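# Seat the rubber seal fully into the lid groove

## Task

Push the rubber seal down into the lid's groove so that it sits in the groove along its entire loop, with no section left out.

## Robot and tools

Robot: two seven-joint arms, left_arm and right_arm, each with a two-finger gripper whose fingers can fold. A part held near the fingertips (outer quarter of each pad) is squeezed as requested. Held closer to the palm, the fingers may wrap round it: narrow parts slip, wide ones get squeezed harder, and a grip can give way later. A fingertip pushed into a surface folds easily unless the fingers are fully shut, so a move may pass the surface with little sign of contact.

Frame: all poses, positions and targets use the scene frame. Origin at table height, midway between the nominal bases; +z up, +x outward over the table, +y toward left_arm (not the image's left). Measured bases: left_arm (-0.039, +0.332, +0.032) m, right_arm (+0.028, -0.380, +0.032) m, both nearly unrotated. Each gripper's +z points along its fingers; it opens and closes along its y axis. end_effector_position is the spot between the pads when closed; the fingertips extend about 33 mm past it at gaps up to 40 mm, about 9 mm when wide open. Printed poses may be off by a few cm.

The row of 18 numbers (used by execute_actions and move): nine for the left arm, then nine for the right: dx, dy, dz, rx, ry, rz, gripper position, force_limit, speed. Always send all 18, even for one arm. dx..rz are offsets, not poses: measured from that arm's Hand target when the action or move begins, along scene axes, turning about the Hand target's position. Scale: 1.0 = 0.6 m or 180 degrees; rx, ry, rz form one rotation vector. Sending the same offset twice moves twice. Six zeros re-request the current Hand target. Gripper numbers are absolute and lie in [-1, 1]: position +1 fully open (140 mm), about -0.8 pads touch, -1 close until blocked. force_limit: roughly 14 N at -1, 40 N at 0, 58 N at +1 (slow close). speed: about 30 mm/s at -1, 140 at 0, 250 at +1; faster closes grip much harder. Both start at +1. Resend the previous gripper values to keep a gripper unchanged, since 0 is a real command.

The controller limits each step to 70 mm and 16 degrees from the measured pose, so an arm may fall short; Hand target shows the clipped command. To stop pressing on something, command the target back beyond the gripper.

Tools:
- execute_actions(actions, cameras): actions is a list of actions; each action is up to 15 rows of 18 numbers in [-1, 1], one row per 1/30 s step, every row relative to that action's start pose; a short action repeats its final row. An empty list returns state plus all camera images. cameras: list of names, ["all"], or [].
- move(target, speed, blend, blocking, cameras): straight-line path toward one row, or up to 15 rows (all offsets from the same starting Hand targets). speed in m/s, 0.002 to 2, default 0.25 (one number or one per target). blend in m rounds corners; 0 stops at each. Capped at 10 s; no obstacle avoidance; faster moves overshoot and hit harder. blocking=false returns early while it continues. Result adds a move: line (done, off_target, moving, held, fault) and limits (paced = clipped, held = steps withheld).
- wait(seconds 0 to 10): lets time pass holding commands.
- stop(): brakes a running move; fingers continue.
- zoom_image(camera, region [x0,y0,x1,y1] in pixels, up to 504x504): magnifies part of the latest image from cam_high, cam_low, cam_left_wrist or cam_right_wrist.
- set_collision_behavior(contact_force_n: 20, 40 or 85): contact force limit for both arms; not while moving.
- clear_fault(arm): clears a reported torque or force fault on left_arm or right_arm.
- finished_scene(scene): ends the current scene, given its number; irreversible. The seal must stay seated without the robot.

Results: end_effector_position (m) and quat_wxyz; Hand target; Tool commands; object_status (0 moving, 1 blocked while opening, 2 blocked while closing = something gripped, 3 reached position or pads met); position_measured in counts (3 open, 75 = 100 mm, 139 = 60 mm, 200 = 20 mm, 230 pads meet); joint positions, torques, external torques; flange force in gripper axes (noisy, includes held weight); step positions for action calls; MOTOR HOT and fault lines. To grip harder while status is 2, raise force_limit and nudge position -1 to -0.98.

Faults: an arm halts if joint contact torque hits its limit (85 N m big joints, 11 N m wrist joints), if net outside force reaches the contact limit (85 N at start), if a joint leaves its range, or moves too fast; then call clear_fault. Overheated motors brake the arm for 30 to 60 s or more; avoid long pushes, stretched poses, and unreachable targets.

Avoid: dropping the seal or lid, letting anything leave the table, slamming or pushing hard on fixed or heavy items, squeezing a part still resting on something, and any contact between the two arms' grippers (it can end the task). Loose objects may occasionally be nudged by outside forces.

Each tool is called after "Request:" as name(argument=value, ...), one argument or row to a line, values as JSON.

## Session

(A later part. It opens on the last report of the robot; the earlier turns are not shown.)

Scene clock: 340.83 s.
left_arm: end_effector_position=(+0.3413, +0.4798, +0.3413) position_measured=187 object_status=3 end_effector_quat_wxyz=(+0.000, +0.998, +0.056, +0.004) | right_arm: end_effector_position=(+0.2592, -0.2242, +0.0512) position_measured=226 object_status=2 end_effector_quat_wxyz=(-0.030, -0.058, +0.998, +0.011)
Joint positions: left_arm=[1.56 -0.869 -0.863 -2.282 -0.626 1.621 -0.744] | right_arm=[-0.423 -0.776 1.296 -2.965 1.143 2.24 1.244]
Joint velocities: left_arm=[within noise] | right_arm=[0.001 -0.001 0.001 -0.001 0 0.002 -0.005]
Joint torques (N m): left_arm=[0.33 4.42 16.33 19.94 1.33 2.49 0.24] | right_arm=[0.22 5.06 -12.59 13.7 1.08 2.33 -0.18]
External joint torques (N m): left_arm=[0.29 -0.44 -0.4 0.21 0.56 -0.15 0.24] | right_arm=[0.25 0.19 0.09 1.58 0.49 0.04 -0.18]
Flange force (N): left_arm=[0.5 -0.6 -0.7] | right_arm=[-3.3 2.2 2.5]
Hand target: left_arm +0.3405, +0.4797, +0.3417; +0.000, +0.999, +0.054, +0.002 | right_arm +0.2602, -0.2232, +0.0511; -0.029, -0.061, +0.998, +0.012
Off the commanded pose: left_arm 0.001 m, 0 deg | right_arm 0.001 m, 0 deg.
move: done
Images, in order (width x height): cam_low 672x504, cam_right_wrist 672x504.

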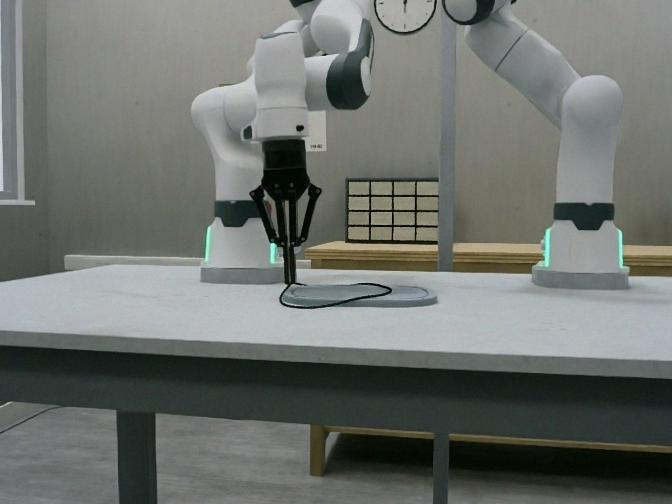

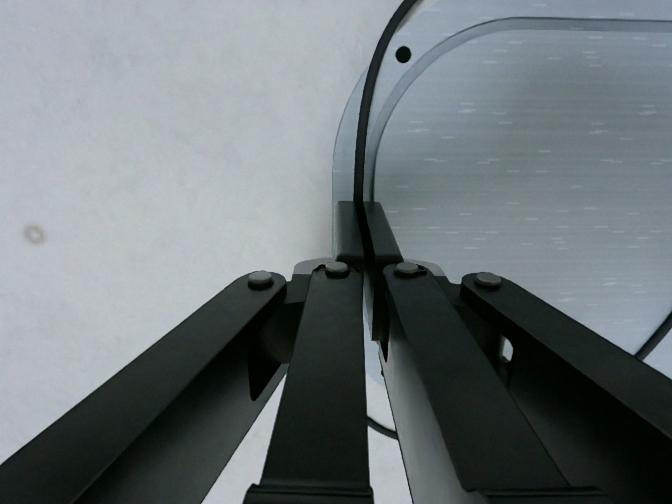

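Request:
move(
  target=[0,0,0,0,0,0,-0.46,1,0,0.007,0.006,-0.014,0,0,0,-1,-0.5,-1],
  speed=0.04,
  cameras=["cam_right_wrist","cam_low"],
)

Request:
zoom_image(
  camera="cam_low",
  region=[260, 240, 400, 340],
)

Request:
zoom_image(
  camera="cam_right_wrist",
  region=[310, 100, 440, 300],
)

Scene clock: 367.73 s.
left_arm: end_effector_position=(+0.3413, +0.4798, +0.3413) position_measured=187 object_status=3 end_effector_quat_wxyz=(+0.000, +0.998, +0.056, +0.004) | right_arm: end_effector_position=(+0.2633, -0.2207, +0.0428) position_measured=226 object_status=2 end_effector_quat_wxyz=(-0.030, -0.058, +0.998, +0.011)
Joint positions: left_arm=[1.56 -0.869 -0.863 -2.282 -0.626 1.621 -0.744] | right_arm=[-0.474 -0.736 1.352 -2.946 1.163 2.28 1.23]
Joint velocities: left_arm=[within noise] | right_arm=[-0.001 0.001 -0.001 0 0.001 0.005 -0.003]
Joint torques (N m): left_arm=[0.35 4.37 16.34 19.92 1.31 2.5 0.19] | right_arm=[0.05 5.27 -12.18 13.35 1.1 2.34 -0.18]
External joint torques (N m): left_arm=[0.38 -0.43 -0.32 0.14 0.54 -0.13 0.19] | right_arm=[0.09 0.16 0.44 1.62 0.53 0.04 -0.19]
Flange force (N): left_arm=[0.4 -0.6 -0.7] | right_arm=[-4.9 2.4 5.0]
Hand target: left_arm +0.3405, +0.4797, +0.3417; +0.000, +0.999, +0.054, +0.002 | right_arm +0.2644, -0.2196, +0.0427; -0.029, -0.061, +0.998, +0.012
Off the commanded pose: left_arm 0.001 m, 0 deg | right_arm 0.002 m, 0 deg.
move: done
Images, in order (width x height): cam_low 672x504, cam_right_wrist 672x504.

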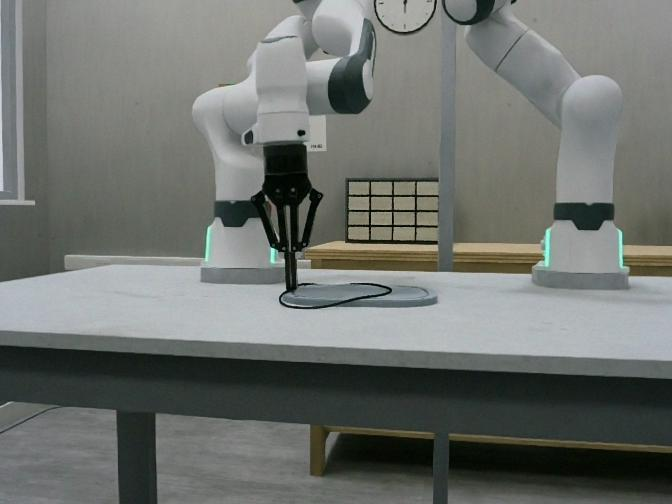

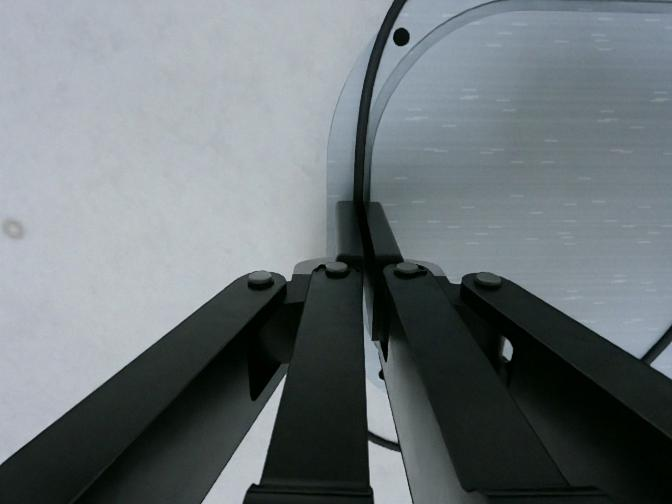

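Scaled by 3.600 from the camera's 672x504 image, which has a finer 960x720 frame.

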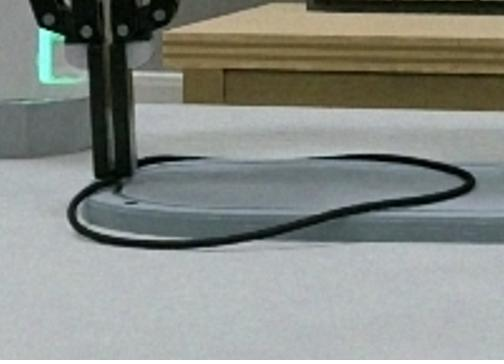

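Scaled by 2.520 from the camera's 672x504 image, which has a finer 960x720 frame.

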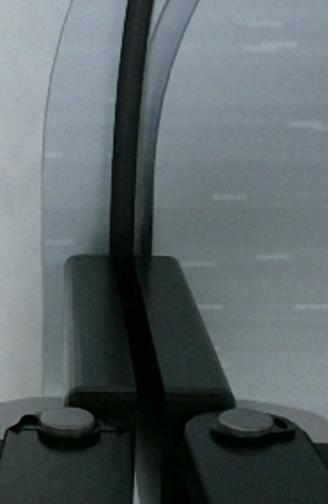

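Request:
move(
  target=[0,0,0,0,0,0,-0.46,1,0,0.0,0.007,-0.011,0,0,0,-1,-0.5,-1],
  speed=0.03,
  cameras=["cam_right_wrist","cam_low"],
)

Request:
zoom_image(
  camera="cam_low",
  region=[260, 240, 400, 340],
)

Request:
zoom_image(
  camera="cam_right_wrist",
  region=[310, 100, 440, 300],
)

Scene clock: 374.17 s.
left_arm: end_effector_position=(+0.3413, +0.4798, +0.3413) position_measured=187 object_status=3 end_effector_quat_wxyz=(+0.000, +0.998, +0.056, +0.004) | right_arm: end_effector_position=(+0.2669, -0.2164, +0.0395) position_measured=226 object_status=2 end_effector_quat_wxyz=(-0.027, -0.060, +0.998, +0.010)
Joint positions: left_arm=[1.56 -0.869 -0.863 -2.282 -0.626 1.621 -0.744] | right_arm=[-0.497 -0.719 1.382 -2.933 1.173 2.303 1.229]
Joint velocities: left_arm=[within noise] | right_arm=[-0.002 0.001 0.002 0 0.001 0.004 0]
Joint torques (N m): left_arm=[0.33 4.38 16.33 19.94 1.33 2.5 0.16] | right_arm=[-0.67 10.03 -6.51 10.76 3.12 2.79 -0.22]
External joint torques (N m): left_arm=[0.34 -0.37 -0.38 0.22 0.55 -0.14 0.16] | right_arm=[-0.67 4.72 6.1 -0.84 2.57 0.48 -0.22]
Flange force (N): left_arm=[0.8 -0.7 -0.8] | right_arm=[-22.8 5.4 60.9]
Hand target: left_arm +0.3405, +0.4797, +0.3417; +0.000, +0.999, +0.054, +0.002 | right_arm +0.2644, -0.2154, +0.0361; -0.029, -0.061, +0.998, +0.012
Off the commanded pose: left_arm 0.001 m, 0 deg | right_arm 0.004 m, 0 deg.
move: off_target (right_arm)
Images, in order (width x height): cam_low 672x504, cam_right_wrist 672x504.

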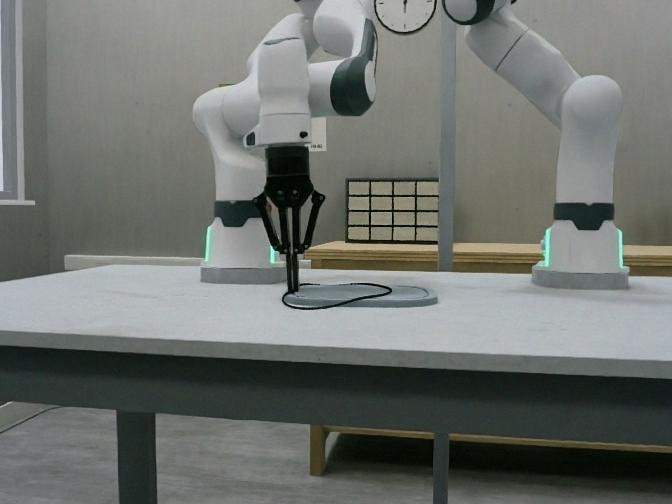

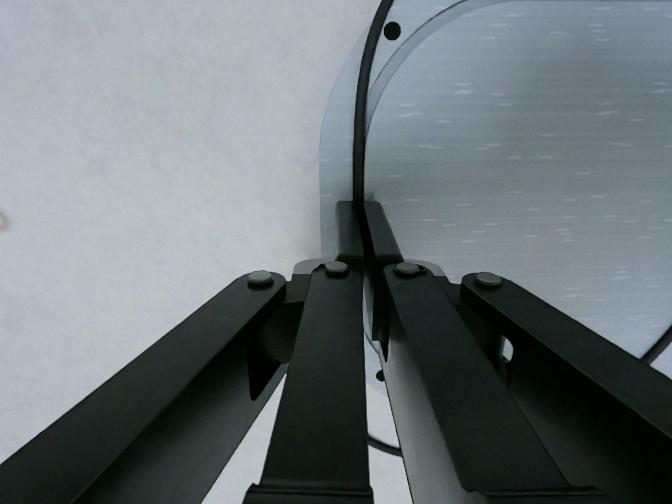

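Scaled by 3.600 from the camera's 672x504 image, which has a finer 960x720 frame.

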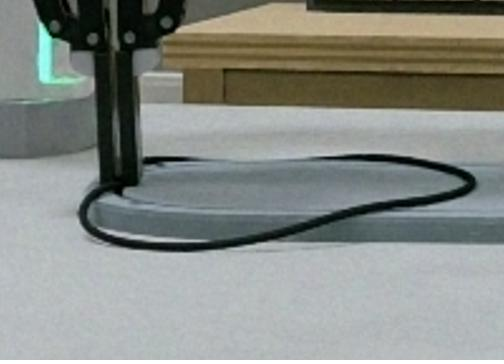

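Scaled by 2.520 from the camera's 672x504 image, which has a finer 960x720 frame.

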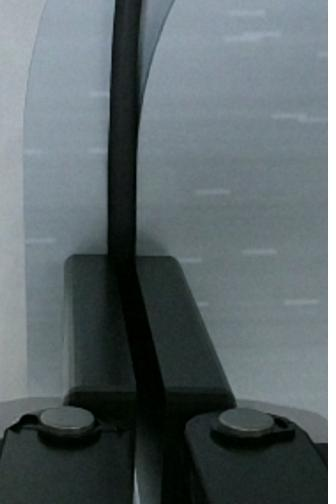

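Request:
move(
  target=[
    [0,0,0,0,0,0,-0.46,1,0,0.003,-0.001,0.006,0,0,0,-1,-0.5,-1],
    [0,0,0,0,0,0,-0.46,1,0,0.003,-0.001,0.006,0,0,0,-0.65,-0.5,-1],
    [0,0,0,0,0,0,-0.46,1,0,0.003,-0.001,0.1,0,0,0,-0.65,-0.5,-1],
  ],
  speed=0.05,
  cameras=["cam_right_wrist","cam_low"],
)

Request:
zoom_image(
  camera="cam_right_wrist",
  region=[230, 60, 480, 320],
)

Scene clock: 383.50 s.
left_arm: end_effector_position=(+0.3413, +0.4798, +0.3413) position_measured=187 object_status=3 end_effector_quat_wxyz=(+0.000, +0.998, +0.056, +0.004) | right_arm: end_effector_position=(+0.2668, -0.2156, +0.0957) position_measured=211 object_status=3 end_effector_quat_wxyz=(-0.028, -0.064, +0.997, +0.013)
Joint positions: left_arm=[1.56 -0.869 -0.863 -2.282 -0.626 1.621 -0.744] | right_arm=[-0.347 -0.888 1.125 -2.934 1.009 2.092 1.298]
Joint velocities: left_arm=[within noise] | right_arm=[-0.002 0.001 0 0 0 -0.004 0.006]
Joint torques (N m): left_arm=[0.26 4.35 16.32 19.93 1.32 2.51 0.2] | right_arm=[0.52 3.46 -13.93 16.24 0.42 2.03 0.4]
External joint torques (N m): left_arm=[0.29 -0.43 -0.41 0.14 0.55 -0.13 0.2] | right_arm=[0.58 -1.17 -0.23 1.56 -0.25 -0.28 0.4]
Flange force (N): left_arm=[0.4 -0.5 -0.5] | right_arm=[3.6 2.9 -7.6]
Hand target: left_arm +0.3405, +0.4797, +0.3417; +0.000, +0.999, +0.054, +0.002 | right_arm +0.2662, -0.2160, +0.0961; -0.029, -0.061, +0.998, +0.012
Off the commanded pose: left_arm 0.001 m, 0 deg | right_arm 0.001 m, 0 deg.
move: done
Images, in order (width x height): cam_low 672x504, cam_right_wrist 672x504.

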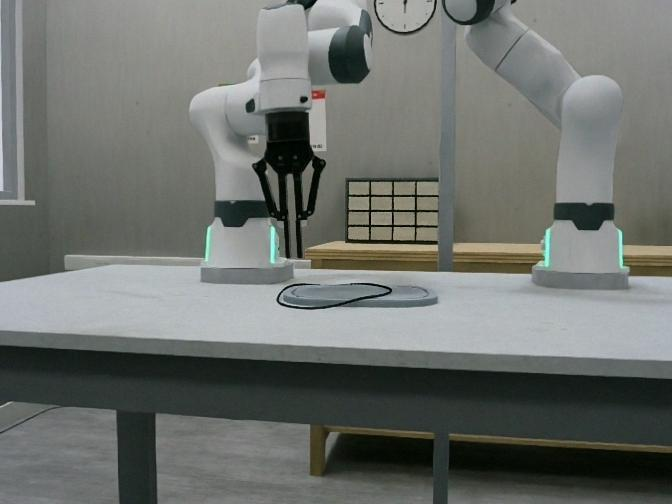

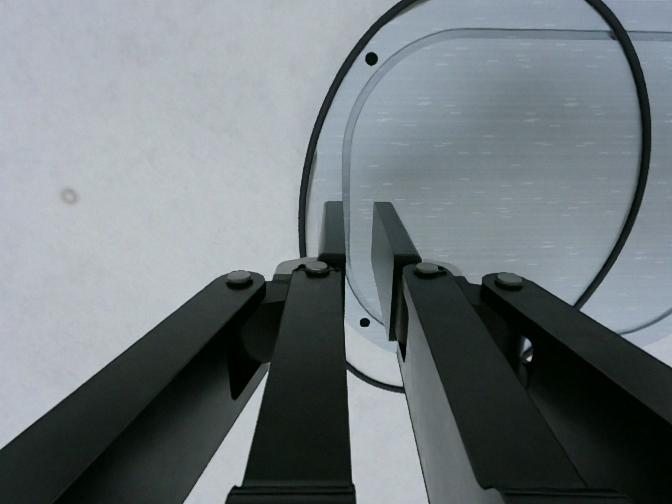

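Scaled by 1.938 from the camera's 672x504 image, which has a finer 960x720 frame.

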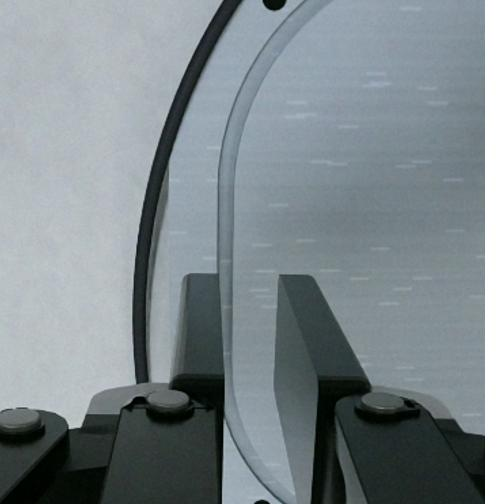

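Request:
move(
  target=[0,0,0,0,0,0,-0.46,1,0,-0.013,-0.043,-0.05,0,0,0,-0.5,-0.5,-1],
  speed=0.08,
  cameras=["cam_right_wrist","cam_low"],
)

Request:
zoom_image(
  camera="cam_low",
  region=[260, 240, 450, 340],
)

Scene clock: 405.57 s.
left_arm: end_effector_position=(+0.3413, +0.4798, +0.3413) position_measured=187 object_status=3 end_effector_quat_wxyz=(+0.000, +0.998, +0.056, +0.004) | right_arm: end_effector_position=(+0.2580, -0.2418, +0.0666) position_measured=192 object_status=3 end_effector_quat_wxyz=(-0.030, -0.059, +0.998, +0.011)
Joint positions: left_arm=[1.56 -0.869 -0.863 -2.282 -0.626 1.621 -0.744] | right_arm=[-0.369 -0.826 1.18 -3.001 1.076 2.192 1.234]
Joint velocities: left_arm=[within noise] | right_arm=[0 0 0.001 -0.001 0.001 0.003 -0.005]
Joint torques (N m): left_arm=[0.37 4.39 16.27 19.87 1.32 2.51 0.22] | right_arm=[0.45 4.28 -12.23 14.14 1.09 2.38 -0.09]
External joint torques (N m): left_arm=[0.42 -0.34 -0.45 0.09 0.54 -0.14 0.22] | right_arm=[0.45 0.2 -0.03 0.85 0.48 0.09 -0.1]
Flange force (N): left_arm=[0.8 -0.9 -0.4] | right_arm=[-0.4 1.6 1.6]
Hand target: left_arm +0.3405, +0.4797, +0.3417; +0.000, +0.999, +0.054, +0.002 | right_arm +0.2584, -0.2418, +0.0661; -0.029, -0.061, +0.998, +0.012
Off the commanded pose: left_arm 0.001 m, 0 deg | right_arm 0.001 m, 0 deg.
move: done
Images, in order (width x height): cam_low 672x504, cam_right_wrist 672x504.

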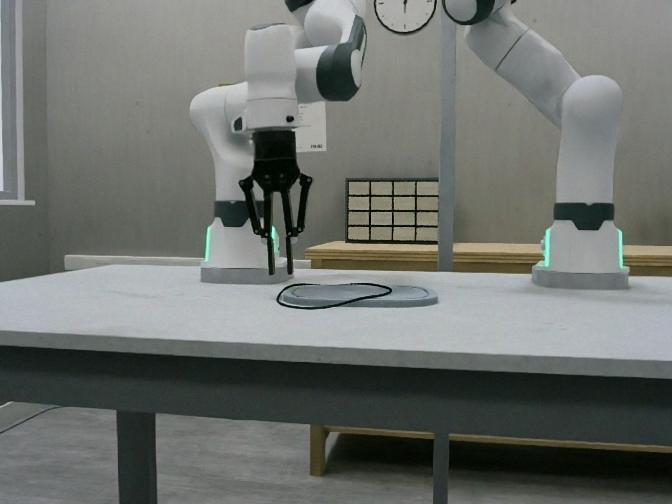

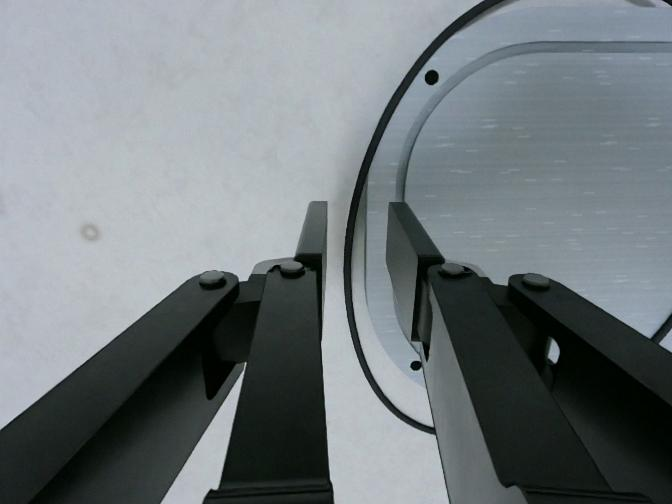

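Scaled by 2.653 from the camera's 672x504 image, which has a finer 960x720 frame.

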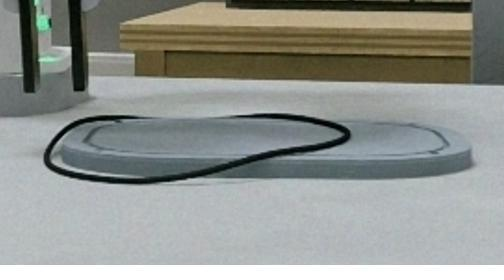

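Request:
move(
  target=[
    [0,0,0,0,0,0,-0.46,1,0,-0.0,-0.003,-0.023,0,0,0,-0.5,-0.5,-1],
    [0,0,0,0,0,0,-0.46,1,0,0,-0.003,-0.04,0,0,0,-0.5,-0.5,-1],
    [0,0,0,0,0,0,-0.46,1,0,0,-0.003,-0.04,0,0,0,-1,-0.5,-1],
  ],
  speed=0.05,
)

Request:
wait(
  seconds=1,
  cameras=["cam_right_wrist","cam_low"],
)

Request:
zoom_image(
  camera="cam_low",
  region=[260, 240, 400, 340],
)

Scene clock: 413.50 s.
left_arm: end_effector_position=(+0.3413, +0.4798, +0.3413) position_measured=187 object_status=3 end_effector_quat_wxyz=(+0.000, +0.998, +0.056, +0.004) | right_arm: end_effector_position=(+0.2575, -0.2444, +0.0421) position_measured=230 object_status=3 end_effector_quat_wxyz=(-0.030, -0.059, +0.998, +0.011)
Joint positions: left_arm=[1.56 -0.869 -0.863 -2.282 -0.626 1.621 -0.744] | right_arm=[-0.44 -0.723 1.286 -3.002 1.147 2.306 1.191]
Joint torques (N m): left_arm=[0.33 4.4 16.33 19.9 1.32 2.5 0.11] | right_arm=[0.49 4.08 -11.52 13.41 0.71 2.35 -0.21]
External joint torques (N m): left_arm=[0.24 -0.46 -0.42 0.23 0.53 -0.14 0.11] | right_arm=[0.44 0.22 -0.14 1.43 0.17 0.06 -0.22]
Flange force (N): left_arm=[0.7 -0.3 -0.7] | right_arm=[-1.8 1.5 0.3]
Hand target: left_arm +0.3405, +0.4797, +0.3417; +0.000, +0.999, +0.054, +0.002 | right_arm +0.2584, -0.2436, +0.0421; -0.029, -0.061, +0.998, +0.012
Off the commanded pose: left_arm 0.001 m, 0 deg | right_arm 0.001 m, 0 deg.
move: done

Scene clock: 414.50 s.
left_arm: end_effector_position=(+0.3413, +0.4798, +0.3413) position_measured=187 object_status=3 end_effector_quat_wxyz=(+0.000, +0.998, +0.056, +0.004) | right_arm: end_effector_position=(+0.2575, -0.2444, +0.0421) position_measured=230 object_status=3 end_effector_quat_wxyz=(-0.030, -0.059, +0.998, +0.011)
Joint positions: left_arm=[1.56 -0.869 -0.863 -2.282 -0.626 1.621 -0.744] | right_arm=[-0.44 -0.723 1.286 -3.002 1.147 2.306 1.191]
Joint torques (N m): left_arm=[0.38 4.41 16.33 19.97 1.32 2.49 0.17] | right_arm=[0.52 4.01 -11.52 13.43 0.71 2.34 -0.19]
External joint torques (N m): left_arm=[0.44 -0.29 -0.34 0.19 0.55 -0.14 0.17] | right_arm=[0.52 0.13 -0.14 1.55 0.16 0.05 -0.2]
Flange force (N): left_arm=[1.0 -1.0 -0.8] | right_arm=[-1.5 1.8 -0.4]
Hand target: left_arm +0.3405, +0.4797, +0.3417; +0.000, +0.999, +0.054, +0.002 | right_arm +0.2584, -0.2436, +0.0421; -0.029, -0.061, +0.998, +0.012
Tool commands: left_gripper/position=-0.46 left_gripper/force_limit=+1.0 left_gripper/speed=+0.0 right_gripper/position=-1.0 right_gripper/force_limit=-0.5 right_gripper/speed=-1.0
Off the commanded pose: left_arm 0.001 m, 0 deg | right_arm 0.001 m, 0 deg.
wait: 1.00 s; at rest by 0.17 s
Images, in order (width x height): cam_low 672x504, cam_right_wrist 672x504.

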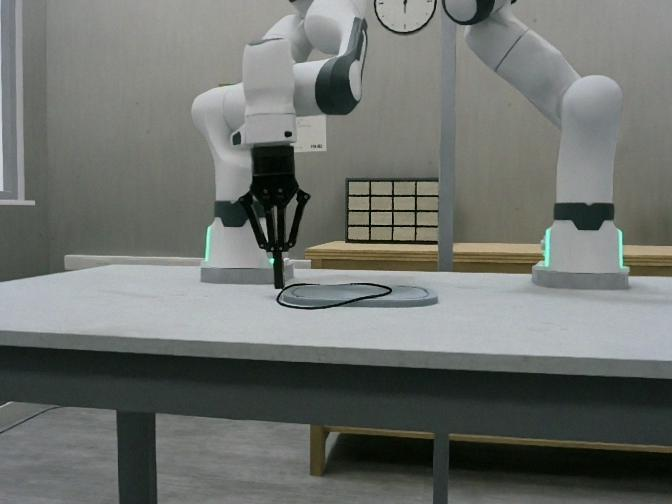

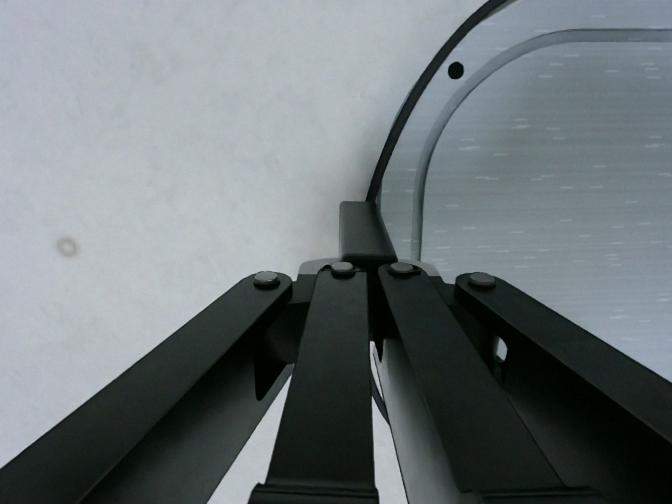

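Scaled by 3.600 from the camera's 672x504 image, which has a finer 960x720 frame.

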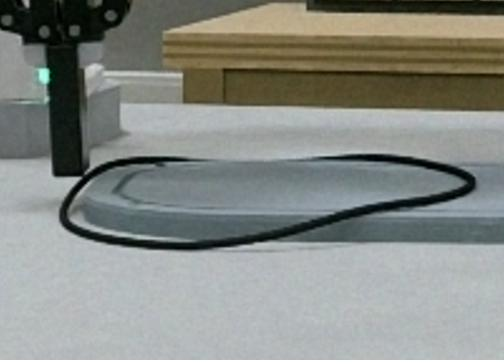

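Request:
move(
  target=[
    [0,0,0,0,0,0,-0.46,1,0,0,-0.02,0.15,0,0,0,-0.5,-0.5,-1],
    [0,0,0,0,0,0,-0.46,1,0,-0.013,0.28,0.13,0,0,0,-0.5,-0.5,-1],
  ],
  speed=0.15,
  blend=[0.02,0],
  cameras=["cam_right_wrist","cam_high"],
)

Scene clock: 426.87 s.
left_arm: end_effector_position=(+0.3413, +0.4798, +0.3413) position_measured=187 object_status=3 end_effector_quat_wxyz=(+0.000, +0.998, +0.056, +0.004) | right_arm: end_effector_position=(+0.2515, -0.0766, +0.1204) position_measured=192 object_status=3 end_effector_quat_wxyz=(-0.028, -0.066, +0.997, +0.011)
Joint positions: left_arm=[1.56 -0.869 -0.863 -2.282 -0.626 1.621 -0.744] | right_arm=[-0.35 -0.917 1.302 -2.661 1.052 1.975 1.582]
Joint velocities: left_arm=[within noise] | right_arm=[0.001 0 0.001 0.001 0 0 0.006]
Joint torques (N m): left_arm=[0.4 4.39 16.33 19.93 1.33 2.5 0.2] | right_arm=[0.25 8.52 -18.75 15.74 1.27 2.04 0.39]
External joint torques (N m): left_arm=[0.41 -0.37 -0.41 0.17 0.55 -0.15 0.2] | right_arm=[0.22 -0.85 0.36 1.49 0.49 -0.27 0.39]
Flange force (N): left_arm=[0.9 -0.8 -0.7] | right_arm=[-0.4 4.2 -0.7]
Hand target: left_arm +0.3405, +0.4797, +0.3417; +0.000, +0.999, +0.054, +0.002 | right_arm +0.2506, -0.0756, +0.1201; -0.029, -0.061, +0.998, +0.012
Off the commanded pose: left_arm 0.001 m, 0 deg | right_arm 0.001 m, 1 deg.
move: done
Images, in order (width x height): cam_high 672x504, cam_right_wrist 672x504.

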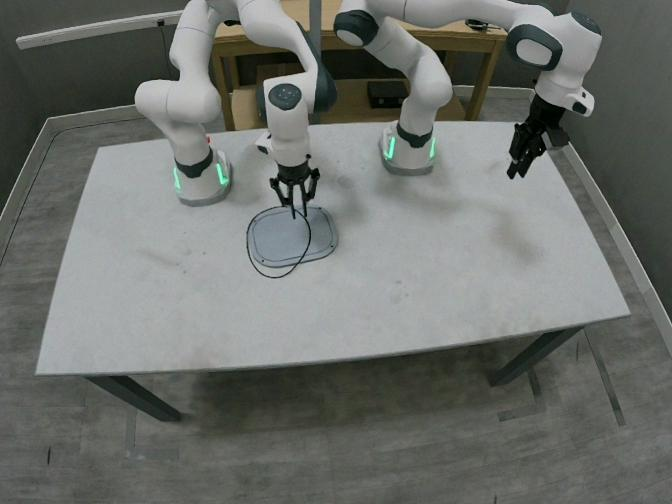

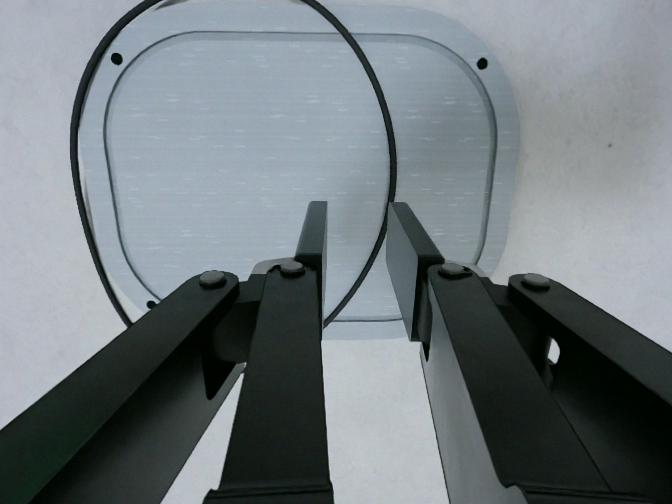

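Request:
move(
  target=[
    [0,0,0,0,0,0,-0.46,1,0,-0.02,0.037,-0.06,0,0,0,-0.4,-0.5,-1],
    [0,0,0,0,0,0,-0.46,1,0,-0.02,0.037,-0.11,0,0,0,-0.4,-0.5,-1],
  ],
  speed=0.1,
  blend=[0.01,0],
  cameras=["cam_right_wrist","cam_low"],
)

Request:
zoom_image(
  camera="cam_low",
  region=[310, 250, 410, 320],
)

Scene clock: 438.67 s.
left_arm: end_effector_position=(+0.3413, +0.4798, +0.3413) position_measured=187 object_status=3 end_effector_quat_wxyz=(+0.000, +0.998, +0.056, +0.004) | right_arm: end_effector_position=(+0.2379, -0.0550, +0.0542) position_measured=179 object_status=3 end_effector_quat_wxyz=(-0.030, -0.058, +0.998, +0.010)
Joint positions: left_arm=[1.56 -0.869 -0.863 -2.282 -0.626 1.621 -0.744] | right_arm=[-0.46 -0.897 1.569 -2.639 1.231 2.09 1.579]
Joint velocities: left_arm=[within noise] | right_arm=[-0.001 0.001 0.001 0.001 0.002 0.004 -0.005]
Joint torques (N m): left_arm=[0.3 4.33 16.34 19.92 1.33 2.49 0.17] | right_arm=[0.12 13.03 -19.35 12.39 1.24 2.36 -0.17]
External joint torques (N m): left_arm=[0.32 -0.45 -0.32 0.24 0.55 -0.13 0.17] | right_arm=[0.17 -0.24 0.52 1.45 0.53 0.06 -0.17]
Flange force (N): left_arm=[0.5 -0.5 -0.9] | right_arm=[-3.0 3.5 3.4]
Hand target: left_arm +0.3405, +0.4797, +0.3417; +0.000, +0.999, +0.054, +0.002 | right_arm +0.2386, -0.0534, +0.0541; -0.029, -0.061, +0.998, +0.012
Off the commanded pose: left_arm 0.001 m, 0 deg | right_arm 0.002 m, 0 deg.
move: done
Images, in order (width x height): cam_low 672x504, cam_right_wrist 672x504.

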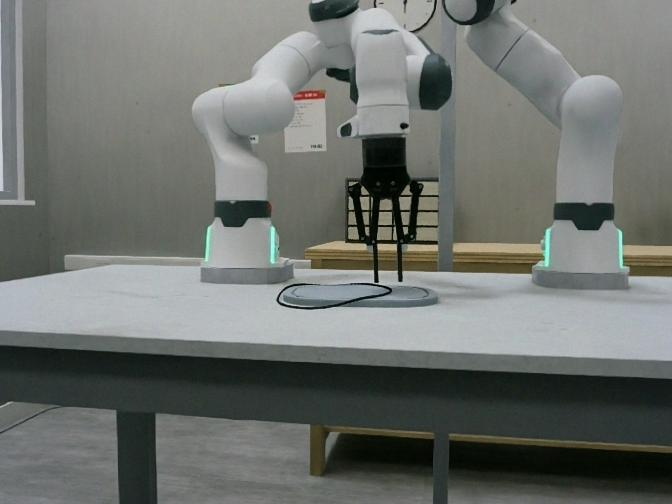

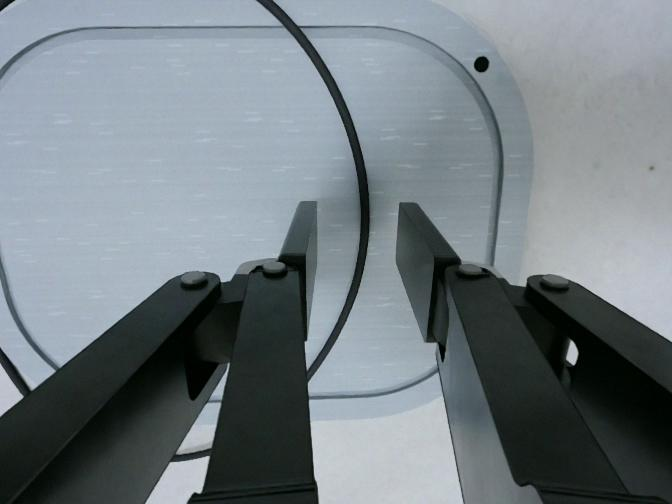

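Scaled by 5.040 from the camera's 672x504 image, which has a finer 960x720 frame.

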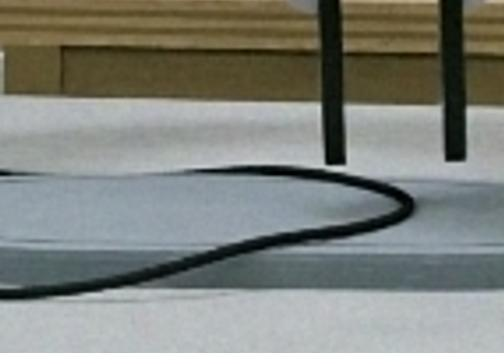

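Request:
move(
  target=[
    [0,0,0,0,0,0,-0.46,1,0,0,0.002,-0.0102,0,0,0,-0.4,-0.5,-1],
    [0,0,0,0,0,0,-0.46,1,0,0,0.002,-0.0102,0,0,0,-1,-0.5,-1],
  ],
  speed=0.06,
)

Request:
wait(
  seconds=1,
  cameras=["cam_right_wrist","cam_low"],
)

Request:
zoom_image(
  camera="cam_low",
  region=[340, 260, 440, 320],
)

Scene clock: 445.13 s.
left_arm: end_effector_position=(+0.3413, +0.4798, +0.3413) position_measured=187 object_status=3 end_effector_quat_wxyz=(+0.000, +0.998, +0.056, +0.004) | right_arm: end_effector_position=(+0.2381, -0.0537, +0.0481) position_measured=230 object_status=3 end_effector_quat_wxyz=(-0.030, -0.059, +0.998, +0.010)
Joint positions: left_arm=[1.56 -0.869 -0.863 -2.282 -0.626 1.621 -0.744] | right_arm=[-0.476 -0.897 1.594 -2.635 1.247 2.1 1.571]
Joint torques (N m): left_arm=[0.32 4.37 16.33 19.91 1.34 2.51 0.19] | right_arm=[0.12 13.39 -19.56 12.15 1.26 2.34 -0.19]
External joint torques (N m): left_arm=[0.24 -0.5 -0.49 0.19 0.56 -0.13 0.19] | right_arm=[0.04 -0.28 0.26 1.43 0.56 0.05 -0.19]
Flange force (N): left_arm=[0.5 -0.3 -0.5] | right_arm=[-3.2 3.1 2.9]
Hand target: left_arm +0.3405, +0.4797, +0.3417; +0.000, +0.999, +0.054, +0.002 | right_arm +0.2386, -0.0522, +0.0480; -0.029, -0.061, +0.998, +0.012
Off the commanded pose: left_arm 0.001 m, 0 deg | right_arm 0.002 m, 0 deg.
move: done

Scene clock: 446.13 s.
left_arm: end_effector_position=(+0.3413, +0.4798, +0.3413) position_measured=187 object_status=3 end_effector_quat_wxyz=(+0.000, +0.998, +0.056, +0.004) | right_arm: end_effector_position=(+0.2381, -0.0537, +0.0481) position_measured=230 object_status=3 end_effector_quat_wxyz=(-0.030, -0.059, +0.998, +0.010)
Joint positions: left_arm=[1.56 -0.869 -0.863 -2.282 -0.626 1.621 -0.744] | right_arm=[-0.476 -0.897 1.594 -2.635 1.247 2.1 1.571]
Joint torques (N m): left_arm=[0.34 4.39 16.35 19.85 1.31 2.51 0.2] | right_arm=[0.14 13.48 -19.47 12.14 1.24 2.34 -0.19]
External joint torques (N m): left_arm=[0.3 -0.44 -0.32 0.17 0.53 -0.12 0.2] | right_arm=[0.11 -0.23 0.4 1.41 0.53 0.04 -0.2]
Flange force (N): left_arm=[0.3 -0.5 -0.7] | right_arm=[-3.0 3.2 3.2]
Hand target: left_arm +0.3405, +0.4797, +0.3417; +0.000, +0.999, +0.054, +0.002 | right_arm +0.2386, -0.0522, +0.0480; -0.029, -0.061, +0.998, +0.012
Tool commands: left_gripper/position=-0.46 left_gripper/force_limit=+1.0 left_gripper/speed=+0.0 right_gripper/position=-1.0 right_gripper/force_limit=-0.5 right_gripper/speed=-1.0
Off the commanded pose: left_arm 0.001 m, 0 deg | right_arm 0.002 m, 0 deg.
wait: 1.00 s; at rest by 0.17 s
Images, in order (width x height): cam_low 672x504, cam_right_wrist 672x504.

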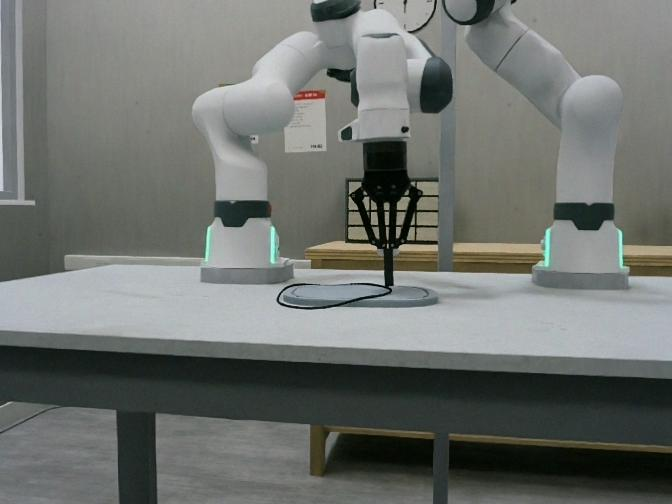

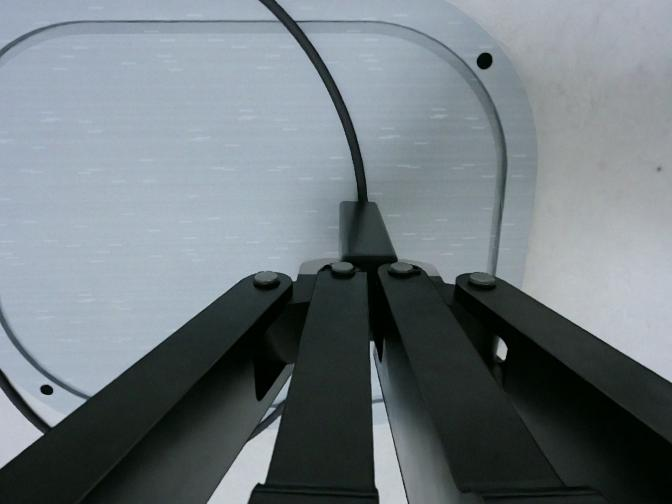

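Scaled by 5.040 from the camera's 672x504 image, which has a finer 960x720 frame.

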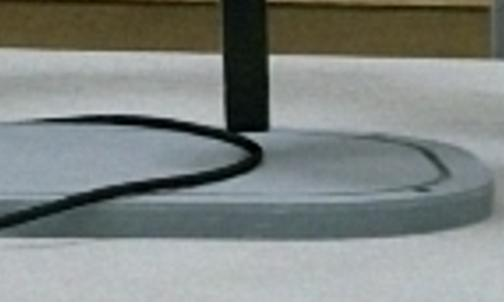

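Request:
move(
  target=[
    [0,0,0,0,0,0,-0.46,1,0,0,0.0,0.003,0,0,0,-0.5,-0.5,-1],
    [0,0,0,0,0,0,-0.46,1,0,0,0.001,-0.0075,0,0,0,-0.5,-0.5,-1],
    [0,0,0,0,0,0,-0.46,1,0,0,0.001,-0.0075,0,0,0,-1,-0.5,-1],
  ],
  speed=0.06,
)

Request:
wait(
  seconds=1,
  cameras=["cam_right_wrist","cam_low"],
)

Request:
zoom_image(
  camera="cam_low",
  region=[340, 260, 440, 320],
)

Scene clock: 455.57 s.
left_arm: end_effector_position=(+0.3413, +0.4798, +0.3413) position_measured=187 object_status=3 end_effector_quat_wxyz=(+0.000, +0.998, +0.056, +0.004) | right_arm: end_effector_position=(+0.2381, -0.0531, +0.0436) position_measured=230 object_status=3 end_effector_quat_wxyz=(-0.030, -0.059, +0.998, +0.010)
Joint positions: left_arm=[1.56 -0.869 -0.863 -2.282 -0.626 1.621 -0.744] | right_arm=[-0.488 -0.897 1.613 -2.632 1.26 2.108 1.566]
Joint torques (N m): left_arm=[0.34 4.4 16.35 19.93 1.34 2.5 0.21] | right_arm=[0.11 13.74 -19.57 11.88 1.26 2.35 -0.22]
External joint torques (N m): left_arm=[0.23 -0.46 -0.39 0.31 0.55 -0.14 0.21] | right_arm=[0.18 -0.32 0.39 1.47 0.56 0.05 -0.23]
Flange force (N): left_arm=[0.6 -0.5 -0.9] | right_arm=[-2.9 3.2 3.3]
Hand target: left_arm +0.3405, +0.4797, +0.3417; +0.000, +0.999, +0.054, +0.002 | right_arm +0.2386, -0.0516, +0.0435; -0.029, -0.061, +0.998, +0.012
Off the commanded pose: left_arm 0.001 m, 0 deg | right_arm 0.002 m, 0 deg.
move: done

Scene clock: 456.57 s.
left_arm: end_effector_position=(+0.3413, +0.4798, +0.3413) position_measured=187 object_status=3 end_effector_quat_wxyz=(+0.000, +0.998, +0.056, +0.004) | right_arm: end_effector_position=(+0.2381, -0.0531, +0.0436) position_measured=230 object_status=3 end_effector_quat_wxyz=(-0.030, -0.059, +0.998, +0.010)
Joint positions: left_arm=[1.56 -0.869 -0.863 -2.282 -0.626 1.621 -0.744] | right_arm=[-0.488 -0.897 1.613 -2.632 1.26 2.108 1.566]
Joint torques (N m): left_arm=[0.36 4.38 16.38 19.9 1.32 2.49 0.19] | right_arm=[0.11 13.67 -19.52 11.91 1.26 2.34 -0.18]
External joint torques (N m): left_arm=[0.39 -0.36 -0.34 0.08 0.55 -0.16 0.19] | right_arm=[0.08 -0.33 0.4 1.38 0.56 0.04 -0.18]
Flange force (N): left_arm=[0.4 -0.7 -0.6] | right_arm=[-3.1 3.2 3.5]
Hand target: left_arm +0.3405, +0.4797, +0.3417; +0.000, +0.999, +0.054, +0.002 | right_arm +0.2386, -0.0516, +0.0435; -0.029, -0.061, +0.998, +0.012
Tool commands: left_gripper/position=-0.46 left_gripper/force_limit=+1.0 left_gripper/speed=+0.0 right_gripper/position=-1.0 right_gripper/force_limit=-0.5 right_gripper/speed=-1.0
Off the commanded pose: left_arm 0.001 m, 0 deg | right_arm 0.002 m, 0 deg.
wait: 1.00 s; at rest by 0.17 s
Images, in order (width x height): cam_low 672x504, cam_right_wrist 672x504.

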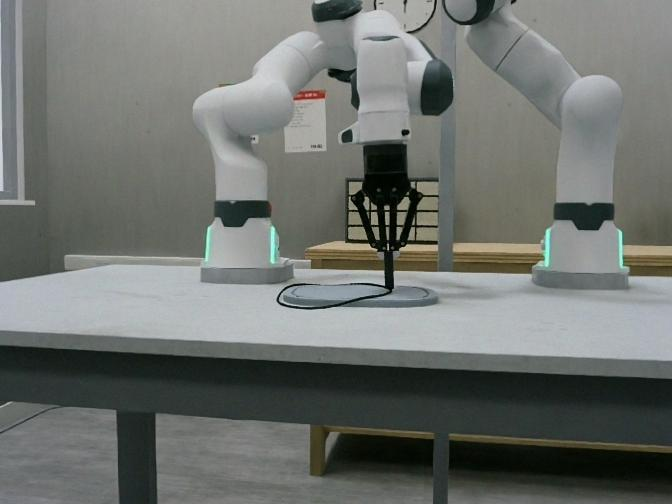

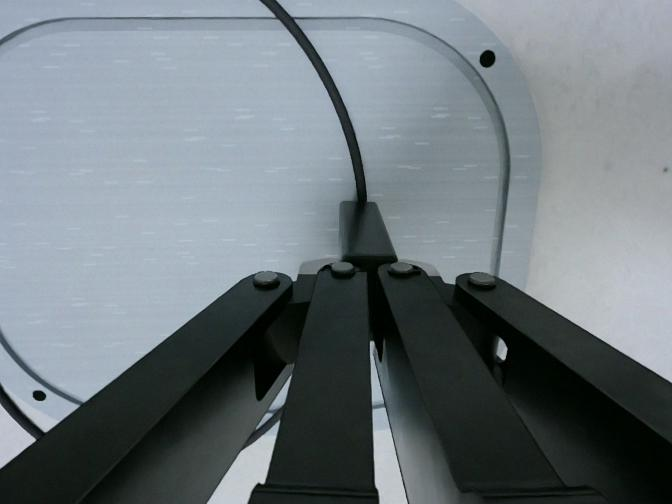

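Scaled by 5.040 from the camera's 672x504 image, which has a finer 960x720 frame.

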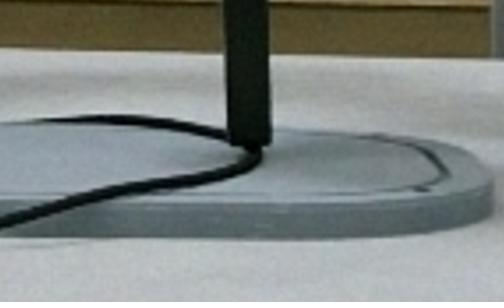

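Request:
move(
  target=[
    [0,0,0,0,0,0,-0.46,1,0,0,0.0,0.005,0,0,0,-0.5,-0.5,-1],
    [0,0,0,0,0,0,-0.46,1,0,0,0.001,-0.0045,0,0,0,-0.5,-0.5,-1],
    [0,0,0,0,0,0,-0.46,1,0,0,0.001,-0.0045,0,0,0,-1,-0.5,-1],
  ],
  speed=0.06,
)

Request:
wait(
  seconds=1,
  cameras=["cam_right_wrist","cam_low"],
)

Request:
zoom_image(
  camera="cam_low",
  region=[340, 260, 440, 320],
)

Scene clock: 465.53 s.
left_arm: end_effector_position=(+0.3413, +0.4798, +0.3413) position_measured=187 object_status=3 end_effector_quat_wxyz=(+0.000, +0.998, +0.056, +0.004) | right_arm: end_effector_position=(+0.2381, -0.0520, +0.0410) position_measured=228 object_status=0 end_effector_quat_wxyz=(-0.030, -0.059, +0.998, +0.010)
Joint positions: left_arm=[1.56 -0.869 -0.863 -2.282 -0.626 1.621 -0.744] | right_arm=[-0.495 -0.897 1.624 -2.629 1.267 2.112 1.563]
Joint torques (N m): left_arm=[0.25 4.37 16.29 19.94 1.32 2.51 0.25] | right_arm=[0.04 13.74 -19.27 11.37 1.17 2.33 -0.21]
External joint torques (N m): left_arm=[0.26 -0.39 -0.41 0.15 0.54 -0.13 0.25] | right_arm=[0.17 -0.48 0.71 1.13 0.48 0.03 -0.22]
Flange force (N): left_arm=[0.4 -0.6 -0.5] | right_arm=[-2.7 2.9 4.3]
Hand target: left_arm +0.3405, +0.4797, +0.3417; +0.000, +0.999, +0.054, +0.002 | right_arm +0.2386, -0.0510, +0.0408; -0.029, -0.061, +0.998, +0.012
Off the commanded pose: left_arm 0.001 m, 0 deg | right_arm 0.001 m, 0 deg.
move: done

Scene clock: 466.53 s.
left_arm: end_effector_position=(+0.3413, +0.4798, +0.3413) position_measured=187 object_status=3 end_effector_quat_wxyz=(+0.000, +0.998, +0.056, +0.004) | right_arm: end_effector_position=(+0.2381, -0.0520, +0.0410) position_measured=228 object_status=2 end_effector_quat_wxyz=(-0.030, -0.059, +0.998, +0.010)
Joint positions: left_arm=[1.56 -0.869 -0.863 -2.282 -0.626 1.621 -0.744] | right_arm=[-0.495 -0.897 1.624 -2.629 1.267 2.112 1.563]
Joint torques (N m): left_arm=[0.38 4.35 16.36 19.89 1.32 2.5 0.17] | right_arm=[0.09 13.72 -19.26 11.37 1.16 2.33 -0.21]
External joint torques (N m): left_arm=[0.39 -0.43 -0.36 0.15 0.54 -0.14 0.17] | right_arm=[0.14 -0.53 0.73 1.01 0.46 0.03 -0.21]
Flange force (N): left_arm=[0.5 -0.6 -0.7] | right_arm=[-2.6 2.7 4.3]
Hand target: left_arm +0.3405, +0.4797, +0.3417; +0.000, +0.999, +0.054, +0.002 | right_arm +0.2386, -0.0510, +0.0408; -0.029, -0.061, +0.998, +0.012
Tool commands: left_gripper/position=-0.46 left_gripper/force_limit=+1.0 left_gripper/speed=+0.0 right_gripper/position=-1.0 right_gripper/force_limit=-0.5 right_gripper/speed=-1.0
Off the commanded pose: left_arm 0.001 m, 0 deg | right_arm 0.001 m, 0 deg.
wait: 1.00 s; at rest by 0.17 s
Images, in order (width x height): cam_low 672x504, cam_right_wrist 672x504.

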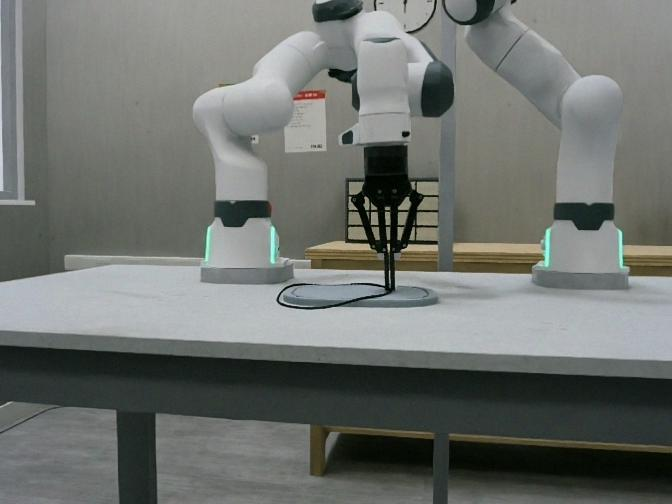

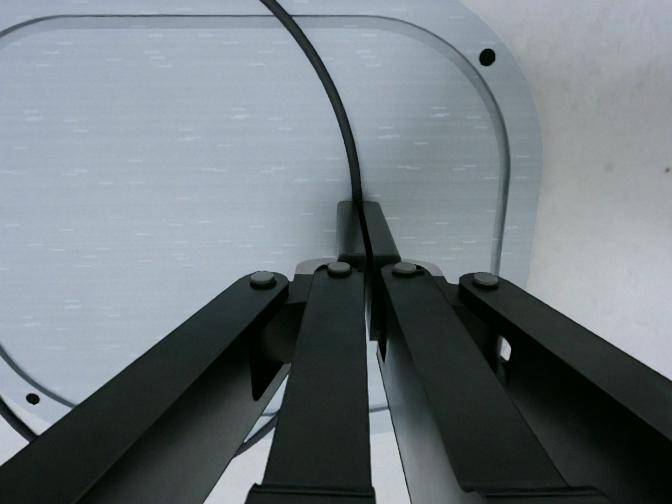

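Scaled by 5.040 from the camera's 672x504 image, which has a finer 960x720 frame.

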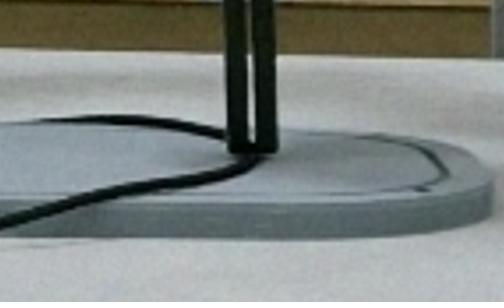

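Request:
move(
  target=[
    [0,0,0,0,0,0,-0.46,1,0,0,0.0,0.42,0,0,0,-1,-0.5,-1],
    [0,0,0,0,0,0,-0.46,1,0,0,-0.16,0.45,0,0,0,-1,-0.5,-1],
    [0,0,0,0,0,0,-0.46,1,0,-0.005,-0.06,0.25,0,0,0,-1,-0.5,-1],
    [0,0,0,0,0,0,-0.46,1,0,-0.005,0.08,0.1,0,0,0,-1,-0.5,-1],
  ],
  speed=0.12,
  blend=[0.02,0,0.02,0],
  cameras=["all"],
)

Scene clock: 485.77 s.
left_arm: end_effector_position=(+0.3413, +0.4798, +0.3413) position_measured=187 object_status=3 end_effector_quat_wxyz=(+0.000, +0.998, +0.056, +0.004) | right_arm: end_effector_position=(+0.2343, -0.0044, +0.1008) position_measured=228 object_status=2 end_effector_quat_wxyz=(-0.031, -0.065, +0.997, +0.011)
Joint positions: left_arm=[1.56 -0.869 -0.863 -2.282 -0.626 1.621 -0.744] | right_arm=[-0.434 -0.898 1.486 -2.511 1.113 1.997 1.701]
Joint torques (N m): left_arm=[0.33 4.4 16.36 19.88 1.32 2.5 0.21] | right_arm=[0.15 12.31 -20.77 14.65 1.36 2.42 0.36]
External joint torques (N m): left_arm=[0.35 -0.33 -0.35 0.13 0.55 -0.13 0.21] | right_arm=[0.09 -1.57 0.59 1.39 0.59 0.14 0.36]
Flange force (N): left_arm=[0.6 -0.8 -0.6] | right_arm=[-1.5 4.9 2.2]
Hand target: left_arm +0.3405, +0.4797, +0.3417; +0.000, +0.999, +0.054, +0.002 | right_arm +0.2356, -0.0030, +0.1008; -0.029, -0.061, +0.998, +0.012
Off the commanded pose: left_arm 0.001 m, 0 deg | right_arm 0.002 m, 1 deg.
move: done

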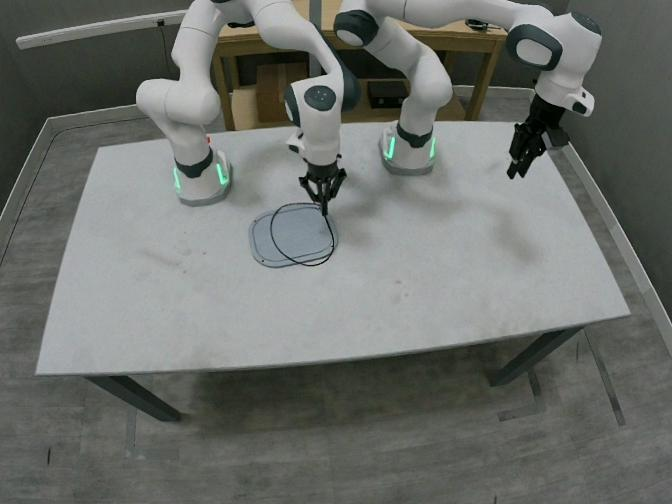

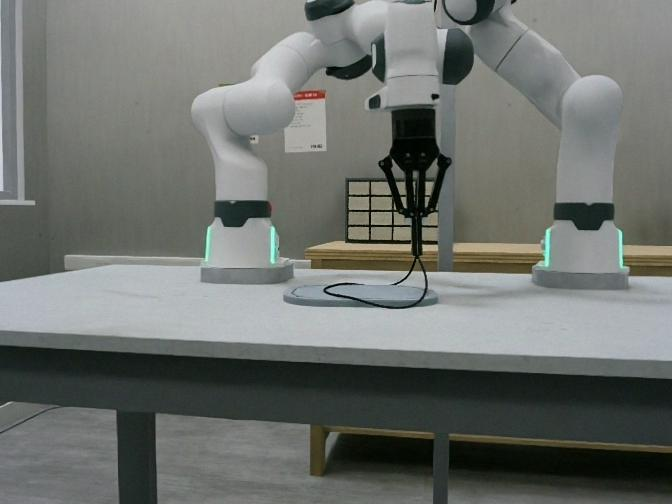

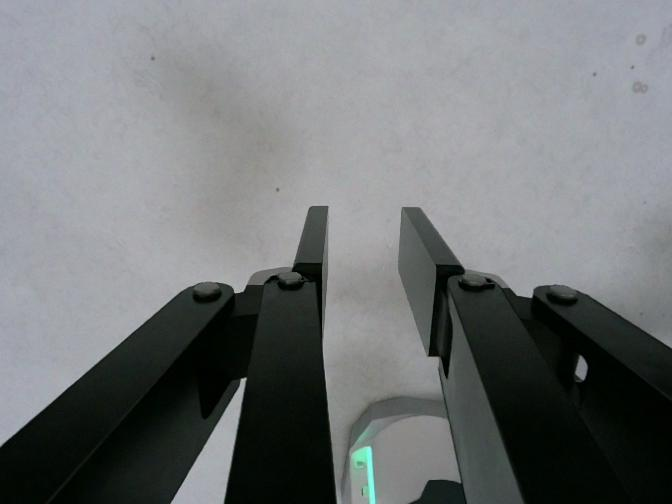

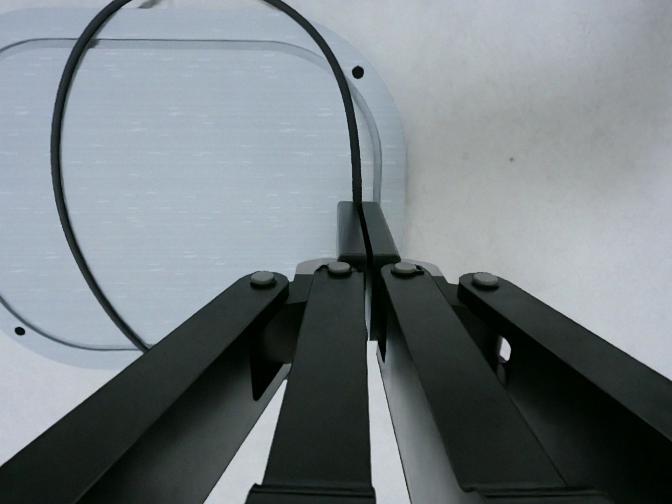

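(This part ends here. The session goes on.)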